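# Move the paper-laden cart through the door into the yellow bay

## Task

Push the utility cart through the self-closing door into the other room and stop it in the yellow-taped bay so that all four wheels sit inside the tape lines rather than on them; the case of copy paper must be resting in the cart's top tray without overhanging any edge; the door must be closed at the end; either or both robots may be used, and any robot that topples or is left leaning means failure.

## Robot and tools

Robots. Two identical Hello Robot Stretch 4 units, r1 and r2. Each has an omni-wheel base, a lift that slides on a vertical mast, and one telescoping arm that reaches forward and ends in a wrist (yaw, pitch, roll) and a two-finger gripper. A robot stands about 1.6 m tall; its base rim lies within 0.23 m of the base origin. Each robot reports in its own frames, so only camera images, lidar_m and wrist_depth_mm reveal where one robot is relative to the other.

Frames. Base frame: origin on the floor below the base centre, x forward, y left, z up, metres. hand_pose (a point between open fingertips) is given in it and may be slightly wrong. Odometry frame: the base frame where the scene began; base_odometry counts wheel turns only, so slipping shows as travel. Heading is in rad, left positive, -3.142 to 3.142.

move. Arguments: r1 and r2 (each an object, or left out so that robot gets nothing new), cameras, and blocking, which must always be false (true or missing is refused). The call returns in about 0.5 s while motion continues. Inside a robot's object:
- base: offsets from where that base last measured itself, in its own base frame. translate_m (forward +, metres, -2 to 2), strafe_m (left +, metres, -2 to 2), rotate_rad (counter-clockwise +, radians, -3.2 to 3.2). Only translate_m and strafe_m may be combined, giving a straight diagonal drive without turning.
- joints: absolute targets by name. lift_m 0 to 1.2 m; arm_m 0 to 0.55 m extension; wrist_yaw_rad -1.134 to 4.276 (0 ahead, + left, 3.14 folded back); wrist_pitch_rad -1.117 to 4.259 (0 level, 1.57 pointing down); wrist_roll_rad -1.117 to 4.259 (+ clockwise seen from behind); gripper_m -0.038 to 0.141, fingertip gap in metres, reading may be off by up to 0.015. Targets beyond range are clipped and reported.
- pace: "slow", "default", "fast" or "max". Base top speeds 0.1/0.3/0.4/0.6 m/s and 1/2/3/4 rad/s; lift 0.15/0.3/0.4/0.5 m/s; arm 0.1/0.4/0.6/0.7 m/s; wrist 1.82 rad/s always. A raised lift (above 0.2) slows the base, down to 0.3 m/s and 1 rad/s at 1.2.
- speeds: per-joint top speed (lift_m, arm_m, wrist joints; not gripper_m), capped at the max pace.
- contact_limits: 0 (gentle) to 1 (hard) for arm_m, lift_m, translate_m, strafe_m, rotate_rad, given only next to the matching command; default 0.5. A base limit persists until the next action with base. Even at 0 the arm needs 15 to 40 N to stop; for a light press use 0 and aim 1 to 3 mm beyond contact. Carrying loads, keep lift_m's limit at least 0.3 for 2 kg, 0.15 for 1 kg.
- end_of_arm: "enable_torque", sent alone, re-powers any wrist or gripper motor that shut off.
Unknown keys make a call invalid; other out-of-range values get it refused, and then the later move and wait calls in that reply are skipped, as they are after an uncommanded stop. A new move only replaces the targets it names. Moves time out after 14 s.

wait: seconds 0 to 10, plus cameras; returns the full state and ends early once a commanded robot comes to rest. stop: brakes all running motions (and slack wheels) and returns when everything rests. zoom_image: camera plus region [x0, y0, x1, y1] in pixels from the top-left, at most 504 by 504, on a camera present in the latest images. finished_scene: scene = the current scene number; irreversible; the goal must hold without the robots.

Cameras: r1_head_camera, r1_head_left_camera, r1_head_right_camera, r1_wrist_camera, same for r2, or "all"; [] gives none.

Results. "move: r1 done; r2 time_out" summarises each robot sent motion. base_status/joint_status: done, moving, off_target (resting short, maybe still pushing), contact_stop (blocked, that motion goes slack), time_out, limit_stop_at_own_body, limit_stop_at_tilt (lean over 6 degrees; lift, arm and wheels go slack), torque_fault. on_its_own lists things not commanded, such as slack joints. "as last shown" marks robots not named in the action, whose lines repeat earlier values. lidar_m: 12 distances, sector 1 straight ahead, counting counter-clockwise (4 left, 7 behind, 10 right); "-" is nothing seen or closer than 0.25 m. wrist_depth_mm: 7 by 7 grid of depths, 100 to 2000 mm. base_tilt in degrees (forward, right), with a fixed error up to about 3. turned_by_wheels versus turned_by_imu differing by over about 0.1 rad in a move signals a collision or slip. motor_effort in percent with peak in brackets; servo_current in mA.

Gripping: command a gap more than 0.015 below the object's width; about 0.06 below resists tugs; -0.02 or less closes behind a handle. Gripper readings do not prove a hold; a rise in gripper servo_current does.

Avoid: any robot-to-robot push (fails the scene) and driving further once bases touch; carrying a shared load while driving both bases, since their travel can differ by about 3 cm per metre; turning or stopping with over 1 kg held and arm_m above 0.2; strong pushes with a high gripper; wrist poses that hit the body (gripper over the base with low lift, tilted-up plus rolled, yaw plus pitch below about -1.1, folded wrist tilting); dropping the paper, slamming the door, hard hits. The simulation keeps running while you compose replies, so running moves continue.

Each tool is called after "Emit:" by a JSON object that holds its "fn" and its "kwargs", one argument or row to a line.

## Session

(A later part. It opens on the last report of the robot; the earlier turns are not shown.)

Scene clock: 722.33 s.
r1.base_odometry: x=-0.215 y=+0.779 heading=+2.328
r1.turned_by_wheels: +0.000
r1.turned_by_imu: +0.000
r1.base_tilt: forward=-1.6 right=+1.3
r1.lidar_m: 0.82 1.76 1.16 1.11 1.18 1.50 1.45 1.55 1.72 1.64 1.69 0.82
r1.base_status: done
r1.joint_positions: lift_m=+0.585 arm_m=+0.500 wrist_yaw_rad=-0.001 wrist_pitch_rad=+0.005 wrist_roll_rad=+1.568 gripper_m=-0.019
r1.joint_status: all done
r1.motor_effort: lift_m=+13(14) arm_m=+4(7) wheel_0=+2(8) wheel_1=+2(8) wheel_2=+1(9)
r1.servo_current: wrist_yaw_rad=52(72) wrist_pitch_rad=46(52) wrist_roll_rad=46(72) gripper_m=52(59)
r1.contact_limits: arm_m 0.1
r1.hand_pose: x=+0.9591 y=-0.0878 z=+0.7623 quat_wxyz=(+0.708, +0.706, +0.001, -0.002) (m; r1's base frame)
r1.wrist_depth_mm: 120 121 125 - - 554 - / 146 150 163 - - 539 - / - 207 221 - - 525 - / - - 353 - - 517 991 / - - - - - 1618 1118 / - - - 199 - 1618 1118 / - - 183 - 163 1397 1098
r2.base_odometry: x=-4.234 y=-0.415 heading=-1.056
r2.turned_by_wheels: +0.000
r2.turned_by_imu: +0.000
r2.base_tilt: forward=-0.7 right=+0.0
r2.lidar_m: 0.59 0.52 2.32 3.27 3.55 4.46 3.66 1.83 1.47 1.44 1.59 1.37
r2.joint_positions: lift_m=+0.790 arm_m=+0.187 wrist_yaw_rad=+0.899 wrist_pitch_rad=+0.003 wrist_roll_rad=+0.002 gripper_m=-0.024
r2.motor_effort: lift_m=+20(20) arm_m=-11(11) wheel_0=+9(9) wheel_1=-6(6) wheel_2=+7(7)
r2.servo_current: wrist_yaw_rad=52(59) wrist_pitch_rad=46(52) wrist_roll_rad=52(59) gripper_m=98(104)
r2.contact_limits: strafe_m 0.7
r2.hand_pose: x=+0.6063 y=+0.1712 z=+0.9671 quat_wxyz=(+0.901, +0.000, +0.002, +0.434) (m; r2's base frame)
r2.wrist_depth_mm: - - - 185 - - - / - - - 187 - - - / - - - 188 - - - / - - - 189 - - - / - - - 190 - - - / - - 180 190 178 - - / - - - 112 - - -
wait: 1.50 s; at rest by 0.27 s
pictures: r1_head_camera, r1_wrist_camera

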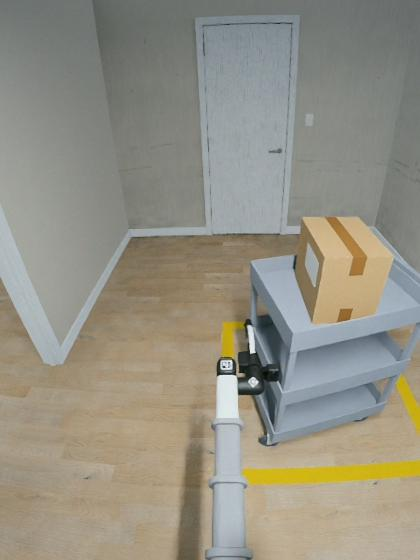

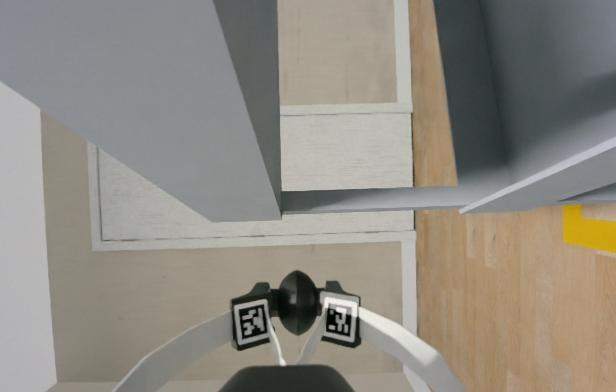

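Emit:
{"fn": "move", "kwargs": {
  "r1": {"base":{"strafe_m":-0.07},"joints":{"lift_m":0.64},"pace":"slow","contact_limits":{"strafe_m":0.3}},
  "blocking": false,
  "cameras": []
}}

Emit:
{"fn": "wait", "kwargs": {
  "seconds": 2.5,
  "cameras": ["r1_head_camera","r1_wrist_camera"]
}}

Scene clock: 727.97 s.
move: r1 moving
r1.turned_by_wheels: +0.000
r1.turned_by_imu: +0.000
r1.base_status: strafe_m moving
r1.joint_status: lift_m moving
r1.motor_effort: lift_m=+25(26) arm_m=+5(5) wheel_0=+9(9) wheel_1=-6(7) wheel_2=+1(2)
r1.contact_limits: arm_m 0.1; strafe_m 0.3
r2.contact_limits: strafe_m 0.7
pictures: none

Scene clock: 729.30 s.
earlier move: r1 done
r1.base_odometry: x=-0.164 y=+0.827 heading=+2.328
r1.turned_by_wheels: +0.000
r1.turned_by_imu: -0.001
r1.base_tilt: forward=-1.6 right=+1.3
r1.lidar_m: 0.80 1.78 1.21 1.19 1.25 1.48 1.46 1.55 1.63 1.56 1.68 0.85
r1.base_status: done
r1.joint_positions: lift_m=+0.639 arm_m=+0.500 wrist_yaw_rad=-0.001 wrist_pitch_rad=+0.005 wrist_roll_rad=+1.568 gripper_m=-0.019
r1.joint_status: all done
r1.motor_effort: lift_m=+24(26) arm_m=+5(5) wheel_0=+3(9) wheel_1=-3(8) wheel_2=+0(2)
r1.servo_current: wrist_yaw_rad=39(59) wrist_pitch_rad=52(52) wrist_roll_rad=59(65) gripper_m=52(59)
r1.contact_limits: arm_m 0.1; strafe_m 0.3
r1.hand_pose: x=+0.9591 y=-0.0878 z=+0.8164 quat_wxyz=(+0.708, +0.706, +0.001, -0.002) (m; r1's base frame)
r1.wrist_depth_mm: - - - - - - - / - - - - - - - / - - - - - - - / - - - - - - - / - - 436 214 - 1708 1078 / - - - 199 - 1708 1205 / - - 183 - 163 1499 1205
r2.base_odometry: x=-4.234 y=-0.415 heading=-1.056
r2.turned_by_wheels: +0.000
r2.turned_by_imu: +0.000
r2.base_tilt: forward=-0.6 right=+0.0
r2.lidar_m: 0.59 0.53 2.31 3.25 3.58 4.46 3.69 1.81 1.46 1.43 1.59 1.35
r2.joint_positions: lift_m=+0.790 arm_m=+0.187 wrist_yaw_rad=+0.899 wrist_pitch_rad=+0.003 wrist_roll_rad=+0.002 gripper_m=-0.024
r2.motor_effort: lift_m=+20(20) arm_m=-11(11) wheel_0=+8(9) wheel_1=-6(6) wheel_2=+7(7)
r2.servo_current: wrist_yaw_rad=52(59) wrist_pitch_rad=46(46) wrist_roll_rad=59(65) gripper_m=104(104)
r2.contact_limits: strafe_m 0.7
r2.hand_pose: x=+0.6063 y=+0.1712 z=+0.9671 quat_wxyz=(+0.901, +0.000, +0.002, +0.434) (m; r2's base frame)
r2.wrist_depth_mm: - - - 185 - - - / - - - 186 - - - / - - - 188 - - - / - - - 190 - - - / - - - 190 - - - / - - 180 191 178 - - / - - - 112 - - -
wait: 1.33 of 2.5 s (r1 has come to rest)
pictures: r1_head_camera, r1_wrist_camera

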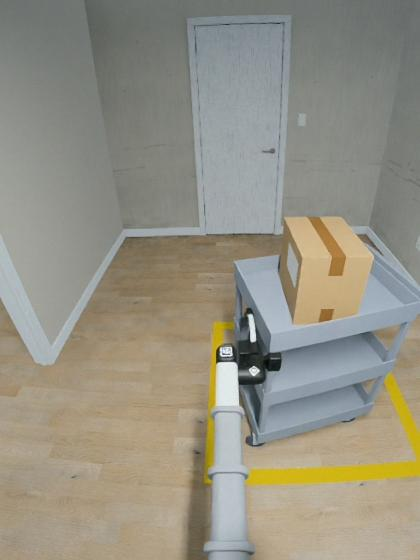

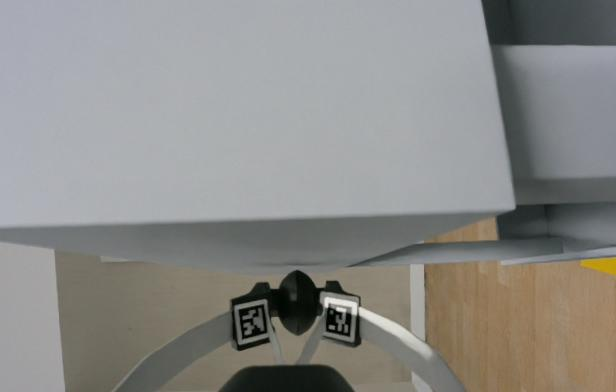

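Emit:
{"fn": "move", "kwargs": {
  "r1": {"base":{"strafe_m":-0.1},"pace":"slow","contact_limits":{"strafe_m":0.35}},
  "blocking": false,
  "cameras": []
}}

Emit:
{"fn": "wait", "kwargs": {
  "seconds": 3,
  "cameras": ["r1_head_camera","r1_wrist_camera"]
}}

Emit:
{"fn": "zoom_image", "kwargs": {
  "camera": "r1_head_camera",
  "region": [150, 230, 420, 500]
}}

Scene clock: 733.77 s.
move: r1 moving
r1.turned_by_wheels: +0.001
r1.turned_by_imu: +0.001
r1.base_status: strafe_m moving
r1.motor_effort: lift_m=+24(24) arm_m=+4(5) wheel_0=+15(15) wheel_1=-3(7) wheel_2=+2(2)
r1.contact_limits: arm_m 0.1; strafe_m 0.35
r2.motor_effort: lift_m=+20(20) arm_m=-11(11) wheel_0=+9(9) wheel_1=-6(6) wheel_2=+7(7)
r2.contact_limits: strafe_m 0.7
pictures: none

Scene clock: 734.80 s.
earlier move: r1 contact_stop
r1.base_odometry: x=-0.125 y=+0.858 heading=+2.371
r1.turned_by_wheels: +0.041
r1.turned_by_imu: +0.041
r1.base_tilt: forward=-1.6 right=+1.3
r1.lidar_m: 0.80 1.80 1.28 1.22 1.33 1.49 1.44 1.58 1.58 1.51 1.62 0.84
r1.base_status: strafe_m contact_stop (by the wheels' count: -0.050 of -0.100)
r1.joint_positions: lift_m=+0.640 arm_m=+0.500 wrist_yaw_rad=+0.003 wrist_pitch_rad=+0.005 wrist_roll_rad=+1.568 gripper_m=-0.019
r1.on_its_own: the wheels are slack since a contact_stop
r1.motor_effort: lift_m=+24(25) arm_m=+4(5) wheel_0=+0(23) wheel_1=+0(7) wheel_2=+0(8)
r1.servo_current: wrist_yaw_rad=59(72) wrist_pitch_rad=39(52) wrist_roll_rad=52(59) gripper_m=59(59)
r1.contact_limits: arm_m 0.1; strafe_m 0.35
r1.hand_pose: x=+0.9595 y=-0.0867 z=+0.8164 quat_wxyz=(+0.708, +0.706, +0.003, -0.001) (m; r1's base frame)
r1.wrist_depth_mm: - - - - - - - / - - - - - - - / - 116 118 - 114 1708 512 / - - 195 202 - 1808 488 / - - - - - 1708 1205 / - - - 199 - 1708 1229 / - - 184 - 163 1537 1205
r2.base_odometry: x=-4.234 y=-0.415 heading=-1.056
r2.turned_by_wheels: +0.000
r2.turned_by_imu: +0.000
r2.base_tilt: forward=-0.6 right=+0.0
r2.lidar_m: 0.57 0.51 2.32 3.24 3.58 4.47 3.67 1.82 1.46 1.44 1.59 1.36
r2.joint_positions: lift_m=+0.790 arm_m=+0.187 wrist_yaw_rad=+0.899 wrist_pitch_rad=+0.003 wrist_roll_rad=+0.002 gripper_m=-0.024
r2.motor_effort: lift_m=+20(20) arm_m=-10(11) wheel_0=+9(9) wheel_1=-6(6) wheel_2=+7(7)
r2.servo_current: wrist_yaw_rad=46(52) wrist_pitch_rad=46(52) wrist_roll_rad=46(65) gripper_m=98(104)
r2.contact_limits: strafe_m 0.7
r2.hand_pose: x=+0.6063 y=+0.1712 z=+0.9671 quat_wxyz=(+0.901, +0.000, +0.002, +0.434) (m; r2's base frame)
r2.wrist_depth_mm: - - - 186 - - - / - - - 187 - - - / - - - 189 - - - / - - - 189 - - - / - - - 190 - - - / - - 180 190 178 - - / - - - 112 - - -
wait: 1.03 of 3 s (r1 has come to rest)
pictures: r1_head_camera, r1_wrist_camera

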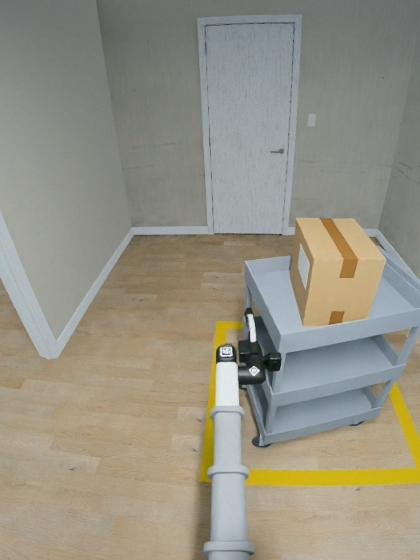

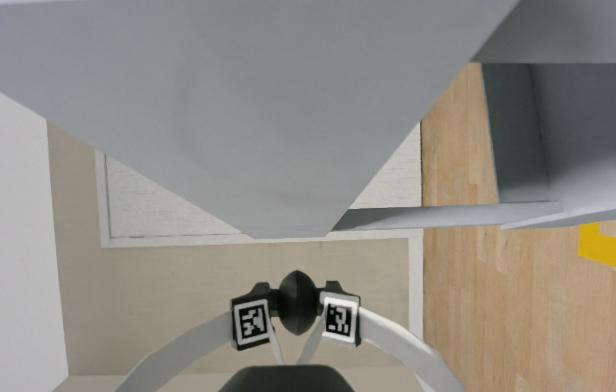

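Scaled by 1.867 from the camera's 420x560 image, which has a finer 600x800 frame.

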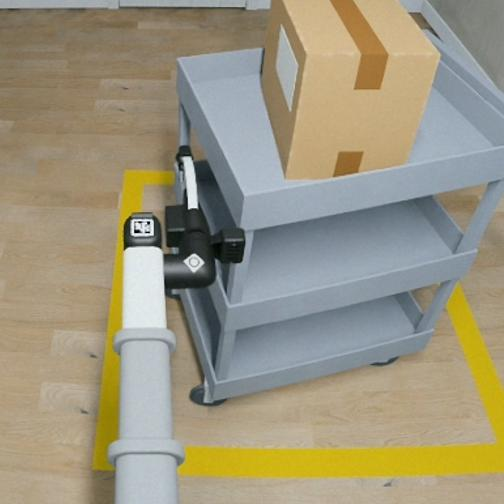

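Emit:
{"fn": "move", "kwargs": {
  "r1": {"base":{"strafe_m":0.15},"pace":"slow"},
  "blocking": false,
  "cameras": []
}}

Emit:
{"fn": "wait", "kwargs": {
  "seconds": 2,
  "cameras": []
}}

Emit:
{"fn": "move", "kwargs": {
  "r1": {"joints":{"arm_m":0}},
  "blocking": false,
  "cameras": []
}}

Emit:
{"fn": "wait", "kwargs": {
  "seconds": 3,
  "cameras": ["r1_head_camera"]
}}

Emit:
{"fn": "zoom_image", "kwargs": {
  "camera": "r1_head_camera",
  "region": [170, 250, 420, 500]
}}

Scene clock: 743.73 s.
move: r1 moving
r1.turned_by_wheels: +0.000
r1.turned_by_imu: +0.000
r1.base_status: strafe_m moving
r1.motor_effort: lift_m=+24(24) arm_m=+4(4) wheel_0=-7(10) wheel_1=+6(6) wheel_2=+1(2)
r1.contact_limits: arm_m 0.1
r2.motor_effort: lift_m=+20(20) arm_m=-11(11) wheel_0=+9(9) wheel_1=-6(6) wheel_2=+6(7)
r2.contact_limits: strafe_m 0.7
pictures: none

Scene clock: 745.73 s.
earlier move: r1 moving
r1.turned_by_wheels: +0.000
r1.turned_by_imu: +0.000
r1.base_status: strafe_m moving
r1.motor_effort: lift_m=+24(24) arm_m=+4(4) wheel_0=-5(10) wheel_1=+1(6) wheel_2=+0(2)
r1.contact_limits: arm_m 0.1
r2.turned_by_wheels: +0.000
r2.turned_by_imu: +0.000
r2.motor_effort: lift_m=+20(20) arm_m=-11(11) wheel_0=+9(9) wheel_1=-6(6) wheel_2=+7(7)
r2.contact_limits: strafe_m 0.7
wait: 2.00 s; no rest
pictures: none

Scene clock: 746.23 s.
earlier move: r1 done
move: r1 moving
r1.turned_by_wheels: +0.000
r1.turned_by_imu: +0.000
r1.base_status: done
r1.joint_status: arm_m moving
r1.motor_effort: lift_m=+24(24) arm_m=-5(6) wheel_0=-4(5) wheel_1=+2(2) wheel_2=+0(0)
r2.turned_by_wheels: +0.000
r2.turned_by_imu: +0.000
r2.motor_effort: lift_m=+20(20) arm_m=-11(11) wheel_0=+9(9) wheel_1=-6(6) wheel_2=+7(7)
r2.contact_limits: strafe_m 0.7
pictures: none

Scene clock: 748.27 s.
earlier move: r1 done
r1.base_odometry: x=-0.229 y=+0.751 heading=+2.370
r1.turned_by_wheels: +0.000
r1.turned_by_imu: +0.000
r1.base_tilt: forward=-1.6 right=+1.3
r1.lidar_m: 1.06 1.72 1.10 1.09 1.14 1.49 1.41 1.56 1.75 1.68 1.26 0.83
r1.base_status: done
r1.joint_positions: lift_m=+0.640 arm_m=+0.000 wrist_yaw_rad=+0.002 wrist_pitch_rad=+0.005 wrist_roll_rad=+1.568 gripper_m=-0.019
r1.joint_status: all done
r1.motor_effort: lift_m=+24(24) arm_m=-4(8) wheel_0=-4(5) wheel_1=+2(2) wheel_2=+0(0)
r1.servo_current: wrist_yaw_rad=46(78) wrist_pitch_rad=46(52) wrist_roll_rad=39(72) gripper_m=52(59)
r1.hand_pose: x=+0.4596 y=-0.0867 z=+0.8164 quat_wxyz=(+0.708, +0.706, +0.003, -0.001) (m; r1's base frame)
r1.wrist_depth_mm: - - 668 - - - - / - - 878 - - 603 - / - - - - - 1025 991 / - - - - - 1808 1182 / - - - - - 1808 1205 / - - - 199 - 1756 1229 / - - 183 - 163 1537 1205
r2.base_odometry: x=-4.234 y=-0.415 heading=-1.056
r2.turned_by_wheels: +0.000
r2.turned_by_imu: +0.000
r2.base_tilt: forward=-0.6 right=+0.0
r2.lidar_m: 0.55 0.51 2.33 3.24 3.58 4.47 3.67 1.80 1.42 1.43 1.59 1.38
r2.joint_positions: lift_m=+0.790 arm_m=+0.187 wrist_yaw_rad=+0.899 wrist_pitch_rad=+0.003 wrist_roll_rad=+0.002 gripper_m=-0.024
r2.motor_effort: lift_m=+20(20) arm_m=-10(11) wheel_0=+9(9) wheel_1=-6(6) wheel_2=+6(7)
r2.servo_current: wrist_yaw_rad=39(59) wrist_pitch_rad=46(46) wrist_roll_rad=39(59) gripper_m=98(104)
r2.contact_limits: strafe_m 0.7
r2.hand_pose: x=+0.6063 y=+0.1712 z=+0.9671 quat_wxyz=(+0.901, +0.000, +0.002, +0.434) (m; r2's base frame)
r2.wrist_depth_mm: - - - 185 - - - / - - - 186 - - - / - - - 189 - - - / - - - 189 - - - / - - - 190 - - - / - - 180 190 179 - - / - - - 112 - - -
wait: 2.03 of 3 s (r1 has come to rest)
pictures: r1_head_camera

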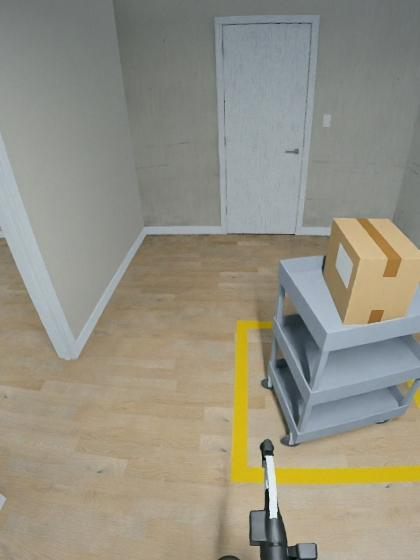

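Scaled by 2.016 from the camera's 420x560 image, which has a finer 600x800 frame.

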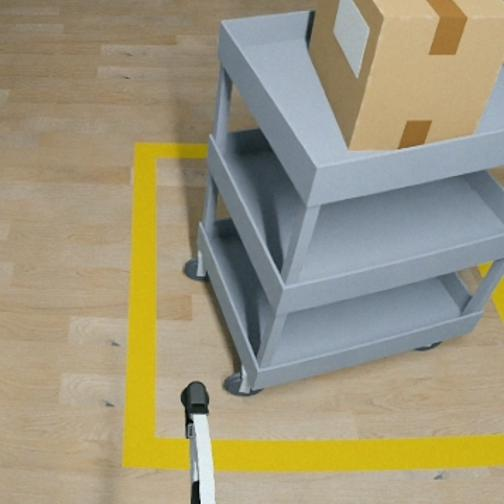

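Emit:
{"fn": "move", "kwargs": {
  "r2": {"joints":{"gripper_m":0.1}},
  "r1": {"base":{"rotate_rad":0.9}},
  "blocking": false,
  "cameras": []
}}

Emit:
{"fn": "wait", "kwargs": {
  "seconds": 1.5,
  "cameras": []
}}

Emit:
{"fn": "wait", "kwargs": {
  "seconds": 7,
  "cameras": ["r1_head_camera","r2_head_camera","r1_head_right_camera"]
}}

Scene clock: 754.30 s.
move: r1 moving; r2 moving
r1.turned_by_wheels: +0.253
r1.turned_by_imu: +0.253
r1.base_status: rotate_rad moving
r1.motor_effort: lift_m=+24(24) arm_m=-4(4) wheel_0=-8(9) wheel_1=-6(9) wheel_2=-7(7)
r2.turned_by_wheels: +0.000
r2.turned_by_imu: +0.000
r2.joint_status: gripper_m moving
r2.motor_effort: lift_m=+20(20) arm_m=-11(11) wheel_0=+8(9) wheel_1=-6(6) wheel_2=+6(7)
r2.contact_limits: strafe_m 0.7
pictures: none

Scene clock: 755.47 s.
earlier move: r1 done; r2 moving
r1.turned_by_wheels: +0.647
r1.turned_by_imu: +0.651
r1.base_status: done
r1.motor_effort: lift_m=+23(24) arm_m=-4(5) wheel_0=-4(9) wheel_1=-2(9) wheel_2=-1(8)
r2.turned_by_wheels: +0.000
r2.turned_by_imu: +0.000
r2.joint_status: gripper_m moving
r2.motor_effort: lift_m=+20(20) arm_m=-7(11) wheel_0=+0(9) wheel_1=+1(6) wheel_2=+2(7)
r2.contact_limits: strafe_m 0.7
wait: 1.17 of 1.5 s (r1 has come to rest)
pictures: none

Scene clock: 755.87 s.
earlier move: r2 done
r1.base_odometry: x=-0.229 y=+0.751 heading=-3.013
r1.turned_by_wheels: +0.000
r1.turned_by_imu: +0.000
r1.base_tilt: forward=-1.6 right=+1.3
r1.lidar_m: 1.15 1.09 1.10 1.43 1.45 1.44 1.82 1.69 1.73 0.83 0.84 1.74
r1.base_status: done
r1.joint_positions: lift_m=+0.640 arm_m=+0.000 wrist_yaw_rad=+0.002 wrist_pitch_rad=+0.005 wrist_roll_rad=+1.568 gripper_m=-0.019
r1.motor_effort: lift_m=+23(24) arm_m=-4(5) wheel_0=-4(9) wheel_1=-2(9) wheel_2=-1(8)
r1.servo_current: wrist_yaw_rad=59(78) wrist_pitch_rad=52(52) wrist_roll_rad=46(72) gripper_m=52(59)
r1.hand_pose: x=+0.4596 y=-0.0867 z=+0.8164 quat_wxyz=(+0.708, +0.706, +0.003, -0.001) (m; r1's base frame)
r1.wrist_depth_mm: - - - - - 1618 1160 / - - - - - 1537 1160 / - - - - - 1708 1182 / - - - - - 1708 1182 / - - - - - 1756 1182 / - - - 199 - 1756 1182 / - - 156 184 155 - -
r2.base_odometry: x=-4.234 y=-0.415 heading=-1.057
r2.turned_by_wheels: +0.000
r2.turned_by_imu: +0.000
r2.base_tilt: forward=-0.6 right=+0.0
r2.lidar_m: 1.19 0.68 2.33 3.27 3.56 4.46 3.71 1.80 1.44 1.44 1.58 1.37
r2.joint_positions: lift_m=+0.790 arm_m=+0.187 wrist_yaw_rad=+0.902 wrist_pitch_rad=+0.003 wrist_roll_rad=+0.002 gripper_m=+0.100
r2.joint_status: all done
r2.motor_effort: lift_m=+20(20) arm_m=-7(11) wheel_0=+0(9) wheel_1=+0(6) wheel_2=+2(7)
r2.servo_current: wrist_yaw_rad=46(59) wrist_pitch_rad=46(46) wrist_roll_rad=46(65) gripper_m=52(137)
r2.contact_limits: strafe_m 0.7
r2.hand_pose: x=+0.6055 y=+0.1721 z=+0.9671 quat_wxyz=(+0.900, +0.000, +0.002, +0.436) (m; r2's base frame)
r2.wrist_depth_mm: - - - - - - - / - - - - - - - / - - - - - - - / - - - - - - - / - - 407 - - - - / - - 189 - 187 - - / - 1983 - 112 - - -
wait: 0.40 of 7 s (r2 has come to rest)
pictures: r1_head_camera, r1_head_right_camera, r2_head_camera

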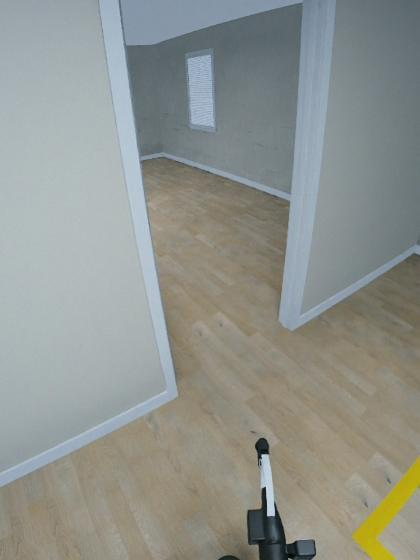

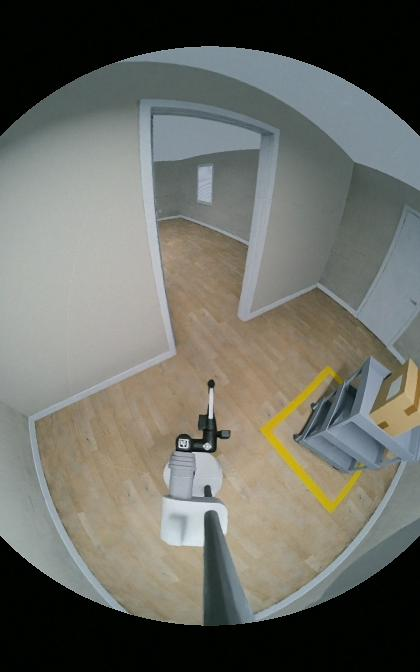

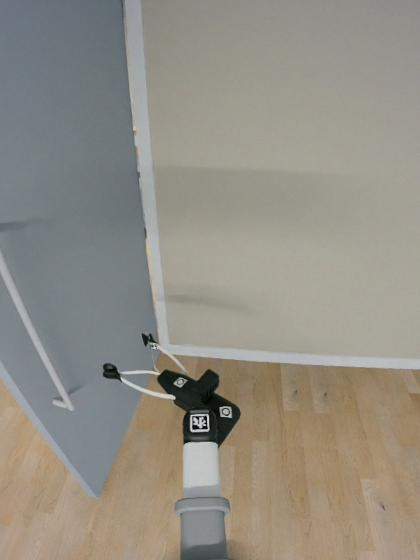

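Emit:
{"fn": "wait", "kwargs": {
  "seconds": 6,
  "cameras": ["r1_head_camera","r2_head_camera"]
}}

Scene clock: 763.70 s.
r1.base_odometry: x=-0.229 y=+0.751 heading=-3.013
r1.turned_by_wheels: +0.000
r1.turned_by_imu: -0.001
r1.base_tilt: forward=-1.6 right=+1.3
r1.lidar_m: 1.19 1.10 1.08 1.46 1.44 1.49 1.81 1.67 1.73 0.87 0.84 1.74
r1.base_status: done
r1.joint_positions: lift_m=+0.640 arm_m=+0.000 wrist_yaw_rad=+0.002 wrist_pitch_rad=+0.005 wrist_roll_rad=+1.568 gripper_m=-0.019
r1.motor_effort: lift_m=+23(24) arm_m=-4(5) wheel_0=-4(9) wheel_1=-2(9) wheel_2=-1(8)
r1.servo_current: wrist_yaw_rad=46(78) wrist_pitch_rad=46(52) wrist_roll_rad=52(72) gripper_m=52(59)
r1.hand_pose: x=+0.4596 y=-0.0867 z=+0.8164 quat_wxyz=(+0.708, +0.706, +0.003, -0.001) (m; r1's base frame)
r1.wrist_depth_mm: - - - - - 1618 1138 / - - - - - 1537 1160 / - - - - - 1397 1182 / - - - - - - 1138 / - - - - - - 1138 / - - 183 199 171 - - / - 132 156 - 155 - -
r2.base_odometry: x=-4.234 y=-0.415 heading=-1.057
r2.turned_by_wheels: +0.000
r2.turned_by_imu: +0.001
r2.base_tilt: forward=-0.7 right=+0.0
r2.lidar_m: 1.34 1.49 2.32 3.24 3.55 4.45 3.71 1.83 1.47 1.43 1.60 1.36
r2.joint_positions: lift_m=+0.790 arm_m=+0.187 wrist_yaw_rad=+0.902 wrist_pitch_rad=+0.003 wrist_roll_rad=+0.002 gripper_m=+0.100
r2.joint_status: all done
r2.motor_effort: lift_m=+20(20) arm_m=-7(11) wheel_0=+0(9) wheel_1=+0(6) wheel_2=+3(7)
r2.servo_current: wrist_yaw_rad=59(59) wrist_pitch_rad=46(46) wrist_roll_rad=59(65) gripper_m=46(137)
r2.contact_limits: strafe_m 0.7
r2.hand_pose: x=+0.6055 y=+0.1721 z=+0.9671 quat_wxyz=(+0.900, +0.000, +0.002, +0.436) (m; r2's base frame)
r2.wrist_depth_mm: - - - - - - - / - - - - - - - / - - - - - - - / - - - - - - - / - - - - - - - / - - 198 - 187 - - / - - - 112 - - -
wait: 6.00 s; at rest from the start
pictures: r1_head_camera, r2_head_camera

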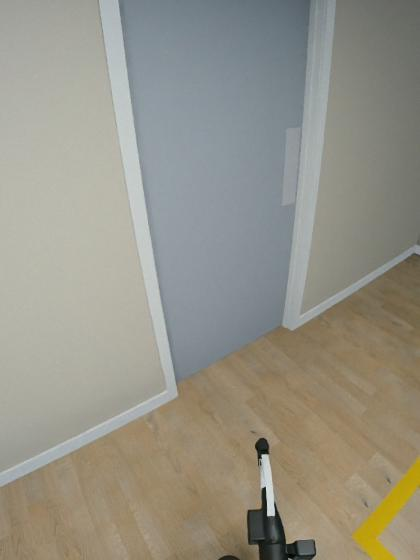

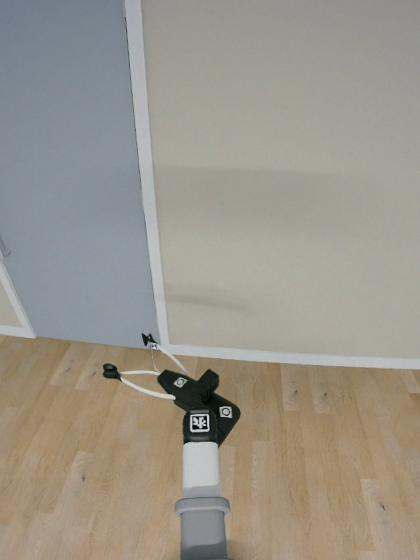

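Shut.

Emit:
{"fn": "wait", "kwargs": {
  "seconds": 1,
  "cameras": ["r1_head_camera","r1_head_right_camera"]
}}

Emit:
{"fn": "finished_scene", "kwargs": {
  "scene": 2
}}

Scene clock: 767.67 s.
r1.base_odometry: x=-0.229 y=+0.751 heading=-3.013
r1.turned_by_wheels: +0.000
r1.turned_by_imu: +0.000
r1.base_tilt: forward=-1.6 right=+1.3
r1.lidar_m: 1.19 1.08 1.12 1.41 1.43 1.44 1.80 1.69 1.72 0.83 0.83 1.75
r1.base_status: done
r1.joint_positions: lift_m=+0.640 arm_m=+0.000 wrist_yaw_rad=+0.002 wrist_pitch_rad=+0.005 wrist_roll_rad=+1.568 gripper_m=-0.019
r1.motor_effort: lift_m=+23(24) arm_m=-4(5) wheel_0=-4(9) wheel_1=-2(9) wheel_2=-1(8)
r1.servo_current: wrist_yaw_rad=39(78) wrist_pitch_rad=46(52) wrist_roll_rad=52(72) gripper_m=59(59)
r1.hand_pose: x=+0.4596 y=-0.0867 z=+0.8164 quat_wxyz=(+0.708, +0.706, +0.003, -0.001) (m; r1's base frame)
r1.wrist_depth_mm: - - - - - 1661 1160 / - - - - - 1537 1160 / - - - - - 1397 1182 / - - - - - - 1138 / - - - - - - 1138 / - - 183 198 171 - - / - 132 156 - 155 - -
r2.base_odometry: x=-4.234 y=-0.415 heading=-1.057
r2.turned_by_wheels: +0.000
r2.turned_by_imu: +0.001
r2.base_tilt: forward=-0.7 right=+0.1
r2.lidar_m: 1.35 1.48 2.31 3.24 3.55 4.47 3.67 1.81 1.46 1.43 1.59 1.37
r2.joint_positions: lift_m=+0.790 arm_m=+0.187 wrist_yaw_rad=+0.902 wrist_pitch_rad=+0.003 wrist_roll_rad=+0.002 gripper_m=+0.100
r2.joint_status: all done
r2.motor_effort: lift_m=+20(20) arm_m=-7(11) wheel_0=+0(9) wheel_1=+0(6) wheel_2=+2(7)
r2.servo_current: wrist_yaw_rad=46(59) wrist_pitch_rad=39(46) wrist_roll_rad=52(65) gripper_m=59(137)
r2.contact_limits: strafe_m 0.7
r2.hand_pose: x=+0.6055 y=+0.1721 z=+0.9671 quat_wxyz=(+0.900, +0.000, +0.002, +0.436) (m; r2's base frame)
r2.wrist_depth_mm: - - - - - - - / - - - - - - - / - - - - - - - / - - - - - - - / - - - - - - - / - - 197 - 187 - - / - - - 112 - - -
wait: 1.00 s; at rest from the start
pictures: r1_head_camera, r1_head_right_camera

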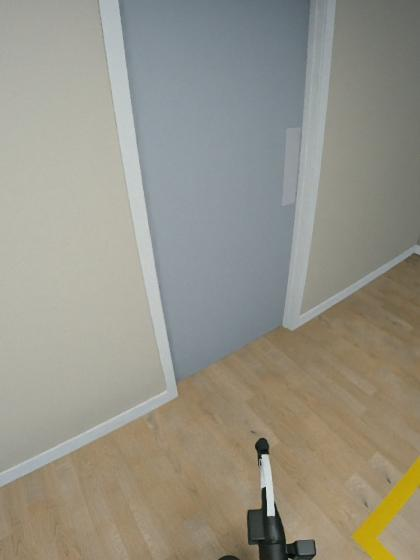

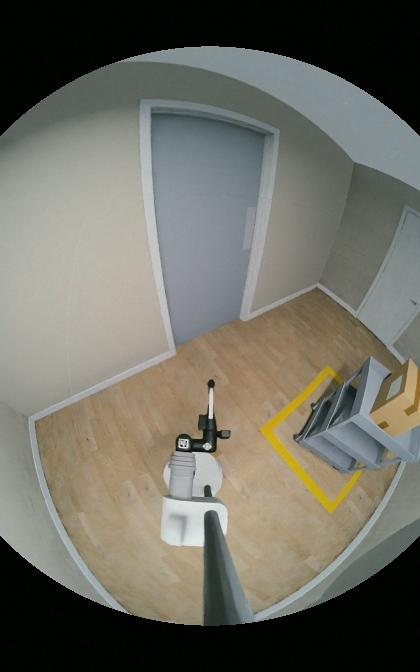

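The scene is finished: the task was done.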